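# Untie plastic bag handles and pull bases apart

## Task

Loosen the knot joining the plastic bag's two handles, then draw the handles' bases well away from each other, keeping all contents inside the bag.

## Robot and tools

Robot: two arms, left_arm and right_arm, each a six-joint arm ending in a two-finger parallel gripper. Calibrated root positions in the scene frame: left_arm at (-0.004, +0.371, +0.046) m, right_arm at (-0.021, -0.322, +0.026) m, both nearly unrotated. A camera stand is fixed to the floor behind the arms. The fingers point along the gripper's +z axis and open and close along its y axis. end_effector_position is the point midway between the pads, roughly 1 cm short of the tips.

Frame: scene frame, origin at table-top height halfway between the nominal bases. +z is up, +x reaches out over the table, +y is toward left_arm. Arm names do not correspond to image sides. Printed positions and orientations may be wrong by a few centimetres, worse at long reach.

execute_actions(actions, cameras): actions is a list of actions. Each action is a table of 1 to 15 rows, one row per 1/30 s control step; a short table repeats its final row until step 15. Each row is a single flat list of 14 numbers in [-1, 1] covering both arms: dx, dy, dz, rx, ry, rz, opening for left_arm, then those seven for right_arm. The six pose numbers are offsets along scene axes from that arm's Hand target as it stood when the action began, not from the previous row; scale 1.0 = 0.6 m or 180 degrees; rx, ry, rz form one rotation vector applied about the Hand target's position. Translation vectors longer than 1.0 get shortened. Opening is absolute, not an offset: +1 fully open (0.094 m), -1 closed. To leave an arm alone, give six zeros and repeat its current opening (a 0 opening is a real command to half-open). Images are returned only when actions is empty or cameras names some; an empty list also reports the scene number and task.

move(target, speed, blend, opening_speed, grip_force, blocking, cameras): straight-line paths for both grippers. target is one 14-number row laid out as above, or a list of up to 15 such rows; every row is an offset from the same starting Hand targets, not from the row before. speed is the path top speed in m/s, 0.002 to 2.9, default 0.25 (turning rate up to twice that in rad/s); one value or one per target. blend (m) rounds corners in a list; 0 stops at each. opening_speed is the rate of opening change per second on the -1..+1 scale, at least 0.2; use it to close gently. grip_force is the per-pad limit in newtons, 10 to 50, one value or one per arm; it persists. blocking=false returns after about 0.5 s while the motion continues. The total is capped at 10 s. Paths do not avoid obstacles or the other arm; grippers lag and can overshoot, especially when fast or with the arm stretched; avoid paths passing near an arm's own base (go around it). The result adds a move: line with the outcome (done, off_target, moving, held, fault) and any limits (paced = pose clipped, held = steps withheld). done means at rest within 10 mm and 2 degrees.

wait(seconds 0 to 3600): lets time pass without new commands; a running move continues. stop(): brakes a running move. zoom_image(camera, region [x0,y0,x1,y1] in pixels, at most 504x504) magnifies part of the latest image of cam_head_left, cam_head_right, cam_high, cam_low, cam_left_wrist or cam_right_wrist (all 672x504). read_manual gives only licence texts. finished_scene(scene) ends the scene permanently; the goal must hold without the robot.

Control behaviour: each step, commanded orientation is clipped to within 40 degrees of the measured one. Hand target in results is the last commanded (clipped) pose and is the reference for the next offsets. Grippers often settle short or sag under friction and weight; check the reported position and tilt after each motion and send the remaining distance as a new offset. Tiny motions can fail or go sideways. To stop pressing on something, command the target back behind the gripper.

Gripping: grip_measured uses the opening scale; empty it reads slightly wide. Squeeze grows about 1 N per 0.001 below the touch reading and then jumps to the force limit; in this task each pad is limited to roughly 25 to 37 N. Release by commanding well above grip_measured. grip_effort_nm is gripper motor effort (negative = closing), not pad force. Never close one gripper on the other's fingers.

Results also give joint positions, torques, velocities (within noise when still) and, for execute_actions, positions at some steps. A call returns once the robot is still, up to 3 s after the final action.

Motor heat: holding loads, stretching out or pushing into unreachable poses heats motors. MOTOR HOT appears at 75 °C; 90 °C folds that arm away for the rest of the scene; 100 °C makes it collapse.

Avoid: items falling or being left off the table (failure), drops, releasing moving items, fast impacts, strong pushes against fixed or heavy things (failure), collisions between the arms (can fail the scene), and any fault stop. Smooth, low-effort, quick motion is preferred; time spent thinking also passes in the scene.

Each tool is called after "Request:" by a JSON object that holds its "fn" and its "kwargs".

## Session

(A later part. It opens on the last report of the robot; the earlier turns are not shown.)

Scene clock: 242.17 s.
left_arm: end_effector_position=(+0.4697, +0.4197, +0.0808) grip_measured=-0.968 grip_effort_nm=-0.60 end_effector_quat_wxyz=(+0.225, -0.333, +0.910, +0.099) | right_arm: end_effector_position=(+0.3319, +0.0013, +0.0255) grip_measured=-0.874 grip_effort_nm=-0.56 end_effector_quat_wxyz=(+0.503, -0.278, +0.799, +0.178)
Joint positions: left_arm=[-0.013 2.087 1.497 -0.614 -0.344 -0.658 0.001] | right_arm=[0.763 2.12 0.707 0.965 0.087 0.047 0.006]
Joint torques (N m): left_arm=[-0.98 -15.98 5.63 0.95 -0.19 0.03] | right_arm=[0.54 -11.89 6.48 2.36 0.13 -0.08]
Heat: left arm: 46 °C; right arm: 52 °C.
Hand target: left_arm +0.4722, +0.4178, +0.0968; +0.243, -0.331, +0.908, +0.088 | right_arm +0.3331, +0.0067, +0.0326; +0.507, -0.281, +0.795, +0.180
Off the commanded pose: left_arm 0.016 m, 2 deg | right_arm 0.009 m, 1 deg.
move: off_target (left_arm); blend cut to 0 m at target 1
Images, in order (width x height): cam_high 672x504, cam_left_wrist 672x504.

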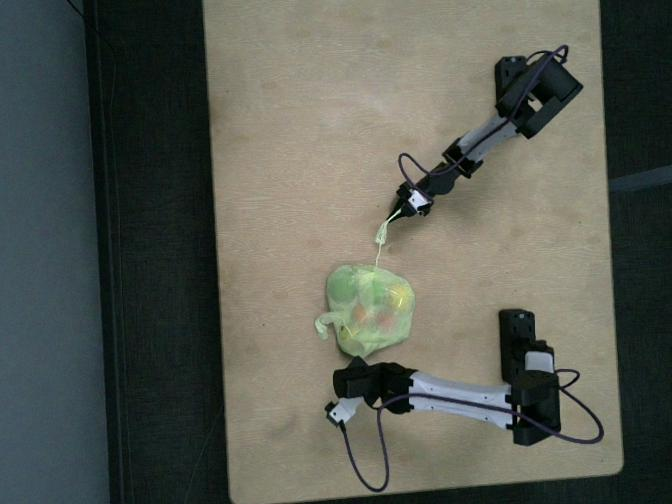

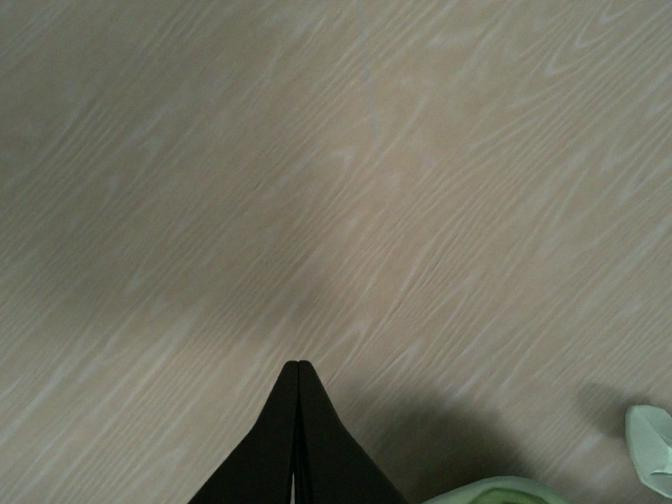

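Request:
{"fn": "move", "kwargs": {"target": [[0.0,0.0,0.16,0,0,-0.25,0.0,0,0,0,0,0,0,-1],[-0.054,-0.168,0.147,0,0,-0.5,-0.1,0,0,0,0,0,0,-1]], "speed": 0.2, "blend": 0.03, "cameras": ["cam_left_wrist"]}}

Scene clock: 252.07 s.
left_arm: end_effector_position=(+0.4364, +0.3200, +0.1797) grip_measured=-0.098 grip_effort_nm=-0.10 end_effector_quat_wxyz=(+0.229, +0.402, +0.880, -0.107) | right_arm: end_effector_position=(+0.3319, +0.0013, +0.0255) grip_measured=-0.874 grip_effort_nm=-0.56 end_effector_quat_wxyz=(+0.503, -0.278, +0.799, +0.178)
Joint positions: left_arm=[0.044 1.915 1.647 -0.969 0.394 0.826 0.042] | right_arm=[0.763 2.12 0.707 0.965 0.087 0.047 0.006]
Joint torques (N m): left_arm=[-1.26 -10.36 8.91 0.65 0.42 0.03] | right_arm=[0.58 -11.92 6.45 2.35 0.13 -0.08]
Heat: left arm: 49 °C; right arm: 52 °C.
Hand target: left_arm +0.4399, +0.3169, +0.1850; +0.234, +0.408, +0.876, -0.109 | right_arm +0.3331, +0.0067, +0.0326; +0.507, -0.281, +0.795, +0.180
Off the commanded pose: left_arm 0.007 m, 1 deg | right_arm 0.009 m, 1 deg.
move: done

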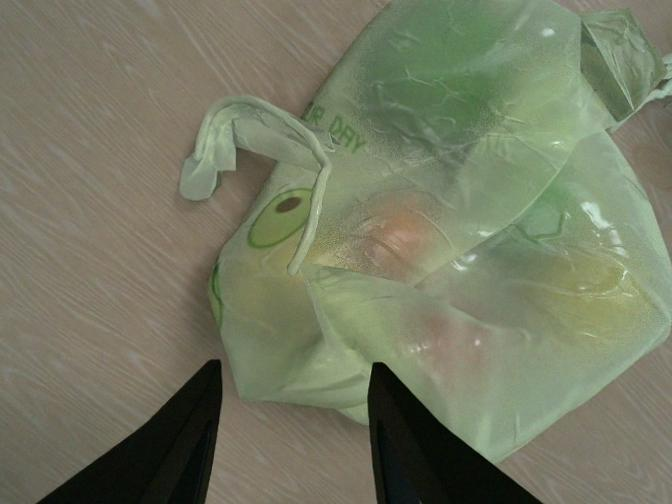

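Request:
{"fn": "move", "kwargs": {"target": [[0.048,-0.051,-0.133,0,0,0,-0.25,0,0,0,0,0,0,-1]], "speed": 0.12, "cameras": ["cam_left_wrist"]}}

Scene clock: 259.73 s.
left_arm: end_effector_position=(+0.4686, +0.2869, +0.1140) grip_measured=-0.248 grip_effort_nm=-0.10 end_effector_quat_wxyz=(+0.241, +0.410, +0.873, -0.110) | right_arm: end_effector_position=(+0.3319, +0.0013, +0.0255) grip_measured=-0.874 grip_effort_nm=-0.56 end_effector_quat_wxyz=(+0.503, -0.278, +0.799, +0.178)
Joint positions: left_arm=[-0.031 2.056 1.572 -0.706 0.386 0.765 0.035] | right_arm=[0.763 2.12 0.707 0.965 0.087 0.047 0.006]
Joint torques (N m): left_arm=[-1.29 -10.76 6.17 0.94 0.22 -0.14] | right_arm=[0.53 -11.93 6.45 2.36 0.13 -0.08]
Heat: left arm: 47 °C; right arm: 53 °C.
Hand target: left_arm +0.4686, +0.2864, +0.1051; +0.234, +0.408, +0.876, -0.110 | right_arm +0.3331, +0.0067, +0.0326; +0.507, -0.281, +0.795, +0.180
Off the commanded pose: left_arm 0.009 m, 1 deg | right_arm 0.009 m, 1 deg.
move: done

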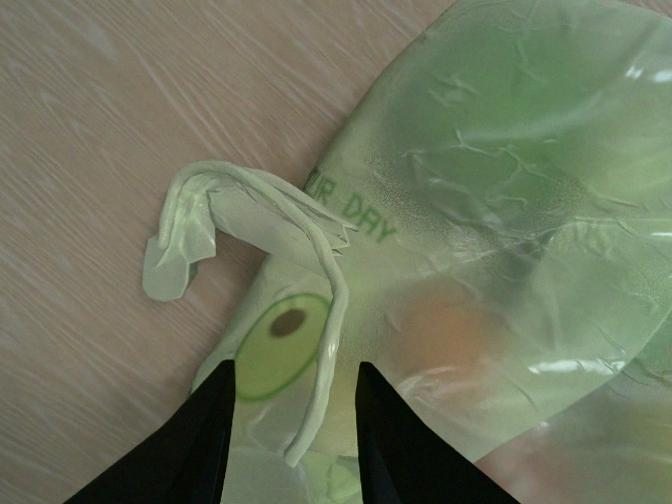

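Request:
{"fn": "move", "kwargs": {"target": [[0.006,-0.005,-0.014,0,0,0,-0.25,0,0,0,0,0,0,-1],[0.006,-0.005,-0.014,0,0,0,-1,0,0,0,0,0,0,-1]], "speed": 0.1, "opening_speed": 0.8, "cameras": ["cam_left_wrist"]}}

Scene clock: 263.93 s.
left_arm: end_effector_position=(+0.4731, +0.2853, +0.1077) grip_measured=-0.884 grip_effort_nm=-0.60 end_effector_quat_wxyz=(+0.243, +0.409, +0.873, -0.109) | right_arm: end_effector_position=(+0.3319, +0.0013, +0.0255) grip_measured=-0.874 grip_effort_nm=-0.56 end_effector_quat_wxyz=(+0.503, -0.278, +0.799, +0.178)
Joint positions: left_arm=[-0.035 2.074 1.572 -0.68 0.384 0.758 0.005] | right_arm=[0.763 2.12 0.707 0.965 0.087 0.047 0.006]
Joint torques (N m): left_arm=[-1.58 -10.65 6.04 0.95 0.21 -0.11] | right_arm=[0.51 -11.86 6.46 2.36 0.14 -0.07]
Heat: left arm: 46 °C; right arm: 53 °C.
Hand target: left_arm +0.4722, +0.2833, +0.0967; +0.234, +0.408, +0.876, -0.110 | right_arm +0.3331, +0.0067, +0.0326; +0.507, -0.281, +0.795, +0.180
Off the commanded pose: left_arm 0.011 m, 1 deg | right_arm 0.009 m, 1 deg.
move: off_target (left_arm); target 2's new opening was sent with left_arm's hand 0.011 m and 1 deg from that target

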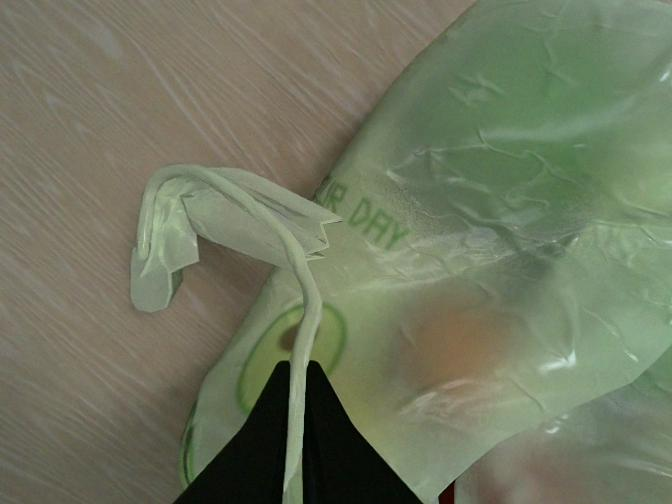

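Request:
{"fn": "move", "kwargs": {"target": [[-0.02,0.195,0.058,0,0,0,-1,0,0,0,0,0,0,-1],[-0.037,0.228,-0.03,0,0,0,-1,0,0,0,0,0,0,-1],[-0.037,0.195,-0.05,0,0,0,-1,0,0,0,0,0,0,-1]], "speed": 0.08, "blend": [0.02,0,0], "cameras": ["cam_left_wrist","cam_high","cam_low"]}}

Request:
{"fn": "zoom_image", "kwargs": {"camera": "cam_high", "region": [310, 190, 450, 410]}}

Scene clock: 271.30 s.
left_arm: end_effector_position=(+0.4470, +0.3903, +0.0768) grip_measured=-0.884 grip_effort_nm=-0.60 end_effector_quat_wxyz=(+0.242, +0.411, +0.869, -0.132) | right_arm: end_effector_position=(+0.3316, +0.0109, +0.0334) grip_measured=-0.874 grip_effort_nm=-0.56 end_effector_quat_wxyz=(+0.511, -0.283, +0.789, +0.192)
Joint positions: left_arm=[0.241 2.106 1.5 -0.727 0.511 1.055 0.005] | right_arm=[0.772 2.12 0.72 0.982 0.07 0.047 0.006]
Joint torques (N m): left_arm=[-0.46 -11.03 5.52 0.88 -0.06 -0.14] | right_arm=[-0.16 -11.96 5.37 2.17 0.3 -0.1]
Heat: left arm: 46 °C; right arm: 53 °C.
Hand target: left_arm +0.4501, +0.4002, +0.0668; +0.234, +0.408, +0.876, -0.110 | right_arm +0.3331, +0.0067, +0.0326; +0.507, -0.281, +0.795, +0.179
Off the commanded pose: left_arm 0.015 m, 3 deg | right_arm 0.004 m, 2 deg.
move: off_target (left_arm)
Images, in order (width x height): cam_high 672x504, cam_low 672x504, cam_left_wrist 672x504.

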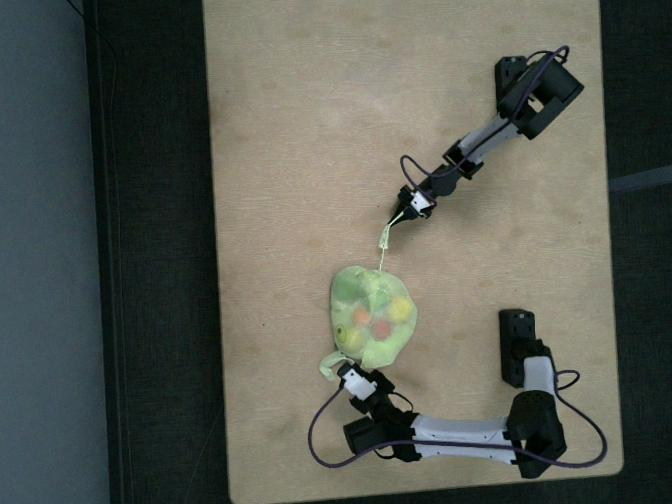

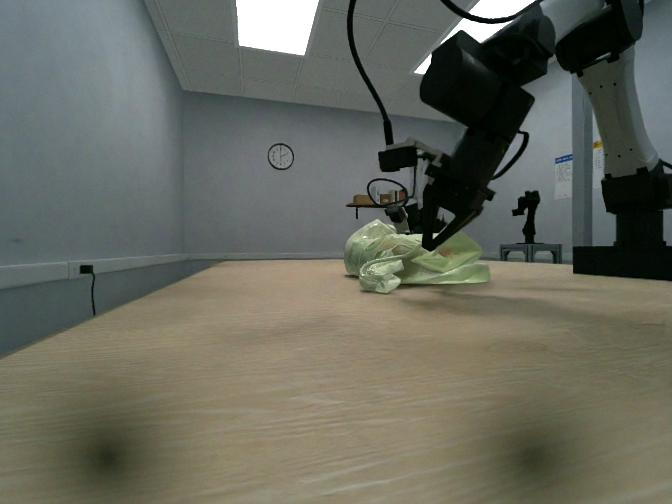

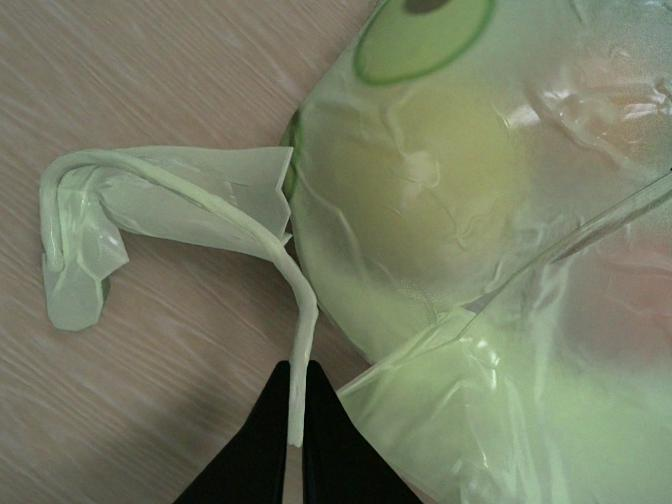

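Scaled by 2.291 from the camera's image (finer frame: 960x720).

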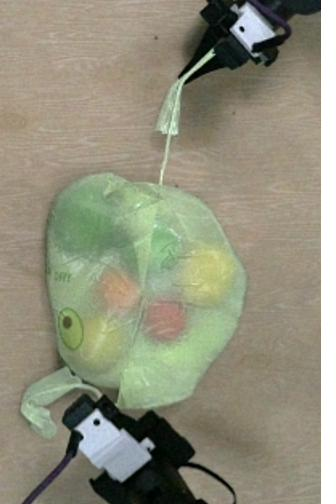

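Request:
{"fn": "move", "kwargs": {"target": [[0,-0.02,-0.045,0,0,0,-1,0,0.0,0,0,0,0,-1],[0,-0.045,-0.045,0,0,0,-1,0,0.01,0,0,0,0,-1],[0,-0.045,-0.045,0,0,0,-0.5,0,0.01,0,0,0,0,-1]], "speed": 0.05, "opening_speed": 0.25, "cameras": ["cam_left_wrist","cam_high"]}}

Request:
{"fn": "zoom_image", "kwargs": {"camera": "cam_high", "region": [310, 190, 450, 410]}}

Scene clock: 277.63 s.
left_arm: end_effector_position=(+0.4518, +0.3729, +0.0466) grip_measured=-0.502 grip_effort_nm=0.10 end_effector_quat_wxyz=(+0.240, +0.411, +0.873, -0.111) | right_arm: end_effector_position=(+0.3292, +0.0096, +0.0280) grip_measured=-0.874 grip_effort_nm=-0.56 end_effector_quat_wxyz=(+0.503, -0.284, +0.795, +0.184)
Joint positions: left_arm=[0.182 2.129 1.41 -0.563 0.458 0.986 0.023] | right_arm=[0.779 2.12 0.72 0.958 0.085 0.047 0.006]
Joint torques (N m): left_arm=[-1.13 -11.33 5.2 0.77 0.26 -0.11] | right_arm=[0.34 -11.14 7.04 2.31 0.27 -0.02]
Heat: left arm: 46 °C; right arm: 53 °C.
Hand target: left_arm +0.4499, +0.3733, +0.0397; +0.234, +0.408, +0.876, -0.110 | right_arm +0.3331, +0.0126, +0.0325; +0.507, -0.281, +0.795, +0.179
Off the commanded pose: left_arm 0.007 m, 1 deg | right_arm 0.007 m, 1 deg.
move: done
Images, in order (width x height): cam_high 672x504, cam_left_wrist 672x504.

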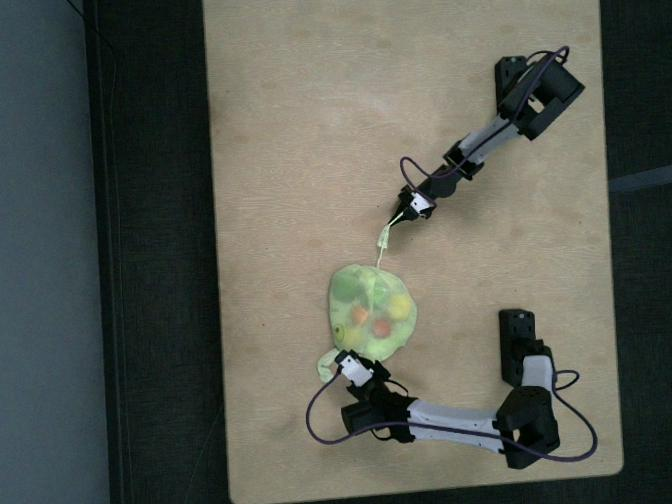

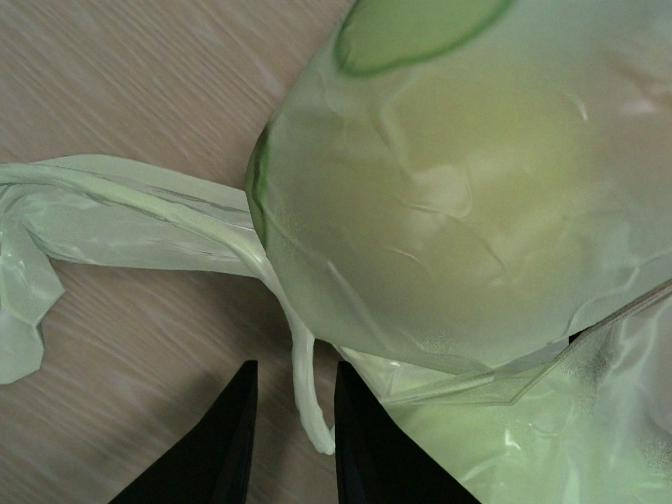

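Scaled by 2.291 from the camera's image (finer frame: 960x720).

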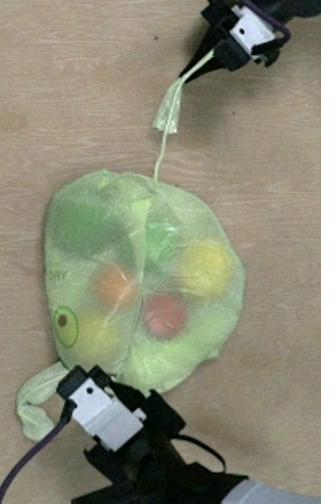

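Request:
{"fn": "move", "kwargs": {"target": [[0,0,0,0,0,0,-0.2,0,-0.005,0,0,0,0,-0.874],[0,0,0,0,0,0,-0.2,0,-0.005,0,0,0,0,-0.5]], "speed": 0.05, "opening_speed": 0.2, "cameras": ["cam_left_wrist","cam_high"]}}

Request:
{"fn": "zoom_image", "kwargs": {"camera": "cam_high", "region": [310, 190, 450, 410]}}

Scene clock: 284.47 s.
left_arm: end_effector_position=(+0.4520, +0.3733, +0.0465) grip_measured=-0.202 grip_effort_nm=0.10 end_effector_quat_wxyz=(+0.240, +0.411, +0.873, -0.110) | right_arm: end_effector_position=(+0.3292, +0.0096, +0.0280) grip_measured=-0.502 grip_effort_nm=0.08 end_effector_quat_wxyz=(+0.503, -0.284, +0.795, +0.184)
Joint positions: left_arm=[0.182 2.129 1.41 -0.562 0.455 0.986 0.037] | right_arm=[0.779 2.12 0.72 0.958 0.085 0.047 0.023]
Joint torques (N m): left_arm=[-1.11 -11.33 5.22 0.76 0.28 -0.11] | right_arm=[-0.25 -11.52 6.27 2.36 0.2 -0.06]
Heat: left arm: 45 °C; right arm: 54 °C.
Hand target: left_arm +0.4499, +0.3733, +0.0397; +0.234, +0.408, +0.876, -0.110 | right_arm +0.3331, +0.0096, +0.0325; +0.507, -0.281, +0.795, +0.179
Off the commanded pose: left_arm 0.007 m, 1 deg | right_arm 0.006 m, 1 deg.
move: done
Images, in order (width x height): cam_high 672x504, cam_left_wrist 672x504.

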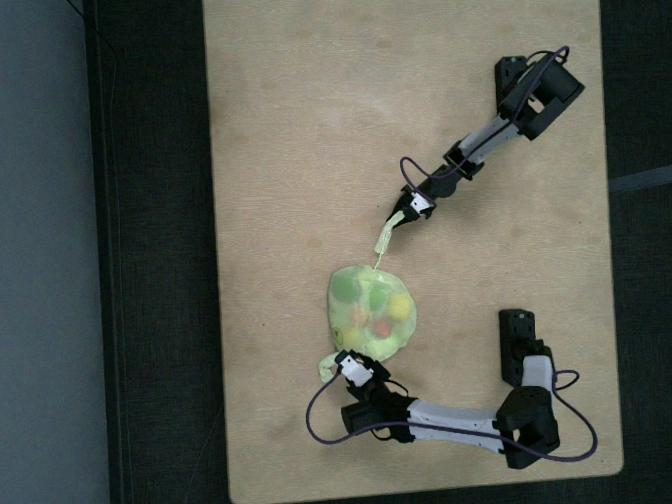

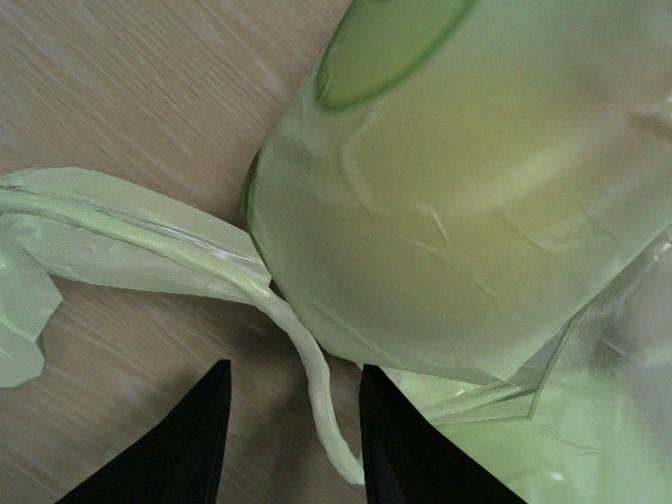

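Scaled by 2.291 from the camera's image (finer frame: 960x720).

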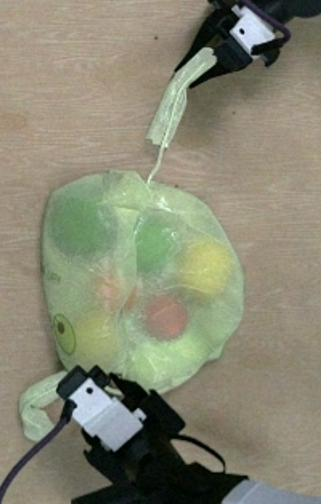

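Request:
{"fn": "move", "kwargs": {"target": [[-0.05,0.05,0.1,0,0,0,-0.2,-0.08,-0.07,0.05,0,0,0,-0.4],[-0.15,0.08,0.28,0,0,0.1,-0.2,-0.15,-0.18,0.12,0,0,0,-0.4]], "speed": 0.15, "blend": 0.02, "cameras": ["cam_left_wrist","cam_high","cam_low"]}}

Request:
{"fn": "zoom_image", "kwargs": {"camera": "cam_high", "region": [300, 190, 440, 410]}}

Scene clock: 290.07 s.
left_arm: end_effector_position=(+0.3610, +0.4182, +0.1980) grip_measured=-0.202 grip_effort_nm=0.10 end_effector_quat_wxyz=(+0.242, +0.271, +0.928, -0.081) | right_arm: end_effector_position=(+0.2457, -0.0962, +0.1062) grip_measured=-0.401 grip_effort_nm=0.08 end_effector_quat_wxyz=(+0.511, -0.275, +0.795, +0.180)
Joint positions: left_arm=[0.324 1.622 1.366 -0.984 0.404 0.816 0.037] | right_arm=[0.716 1.319 0.246 0.647 0.049 0.028 0.028]
Joint torques (N m): left_arm=[-0.39 -9.92 7.9 0.63 0.24 -0.11] | right_arm=[-0.68 -5.78 6.41 2.39 -0.06 -0.15]
Heat: left arm: 45 °C; right arm: 53 °C.
Hand target: left_arm +0.3600, +0.4213, +0.2077; +0.248, +0.266, +0.929, -0.072 | right_arm +0.2432, -0.0984, +0.1046; +0.507, -0.281, +0.795, +0.179
Off the commanded pose: left_arm 0.010 m, 1 deg | right_arm 0.004 m, 1 deg.
move: done
Images, in order (width x height): cam_high 672x504, cam_low 672x504, cam_left_wrist 672x504.

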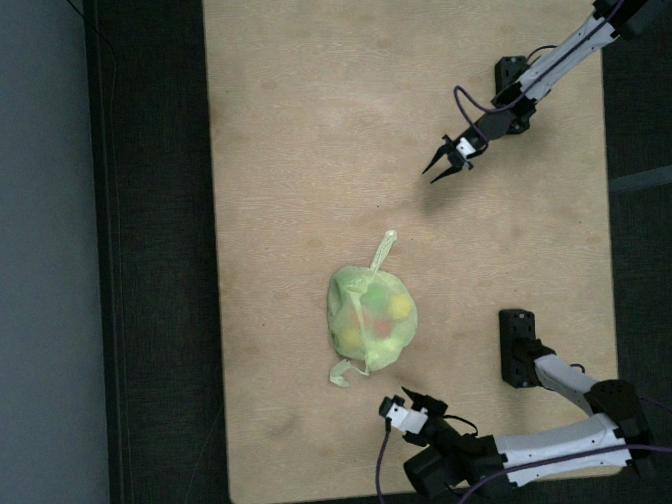

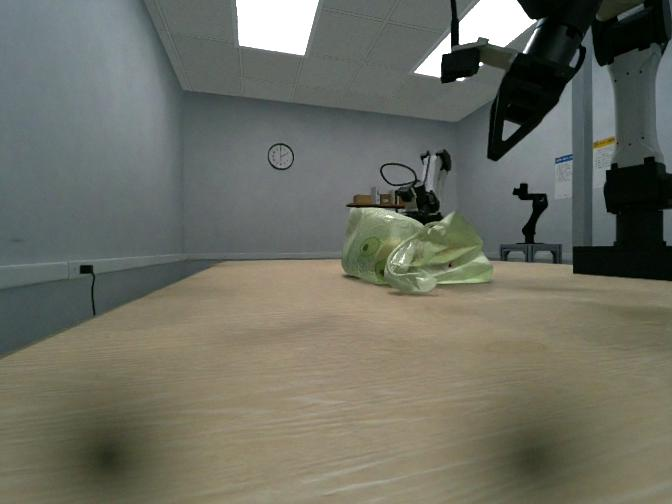

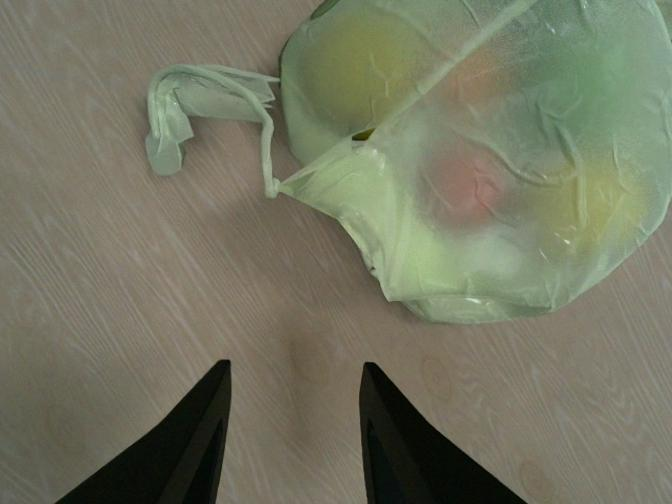

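Scaled by 2.291 from the camera's image (finer frame: 960x720).

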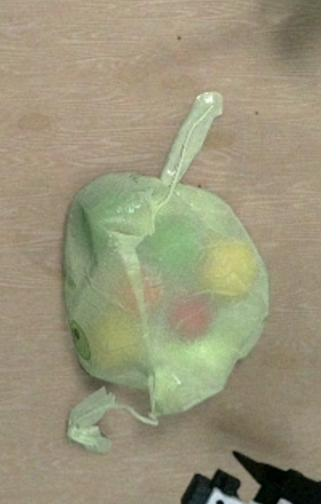

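Request:
{"fn": "finished_scene", "kwargs": {"scene": 2}}

The scene is finished: the task was done.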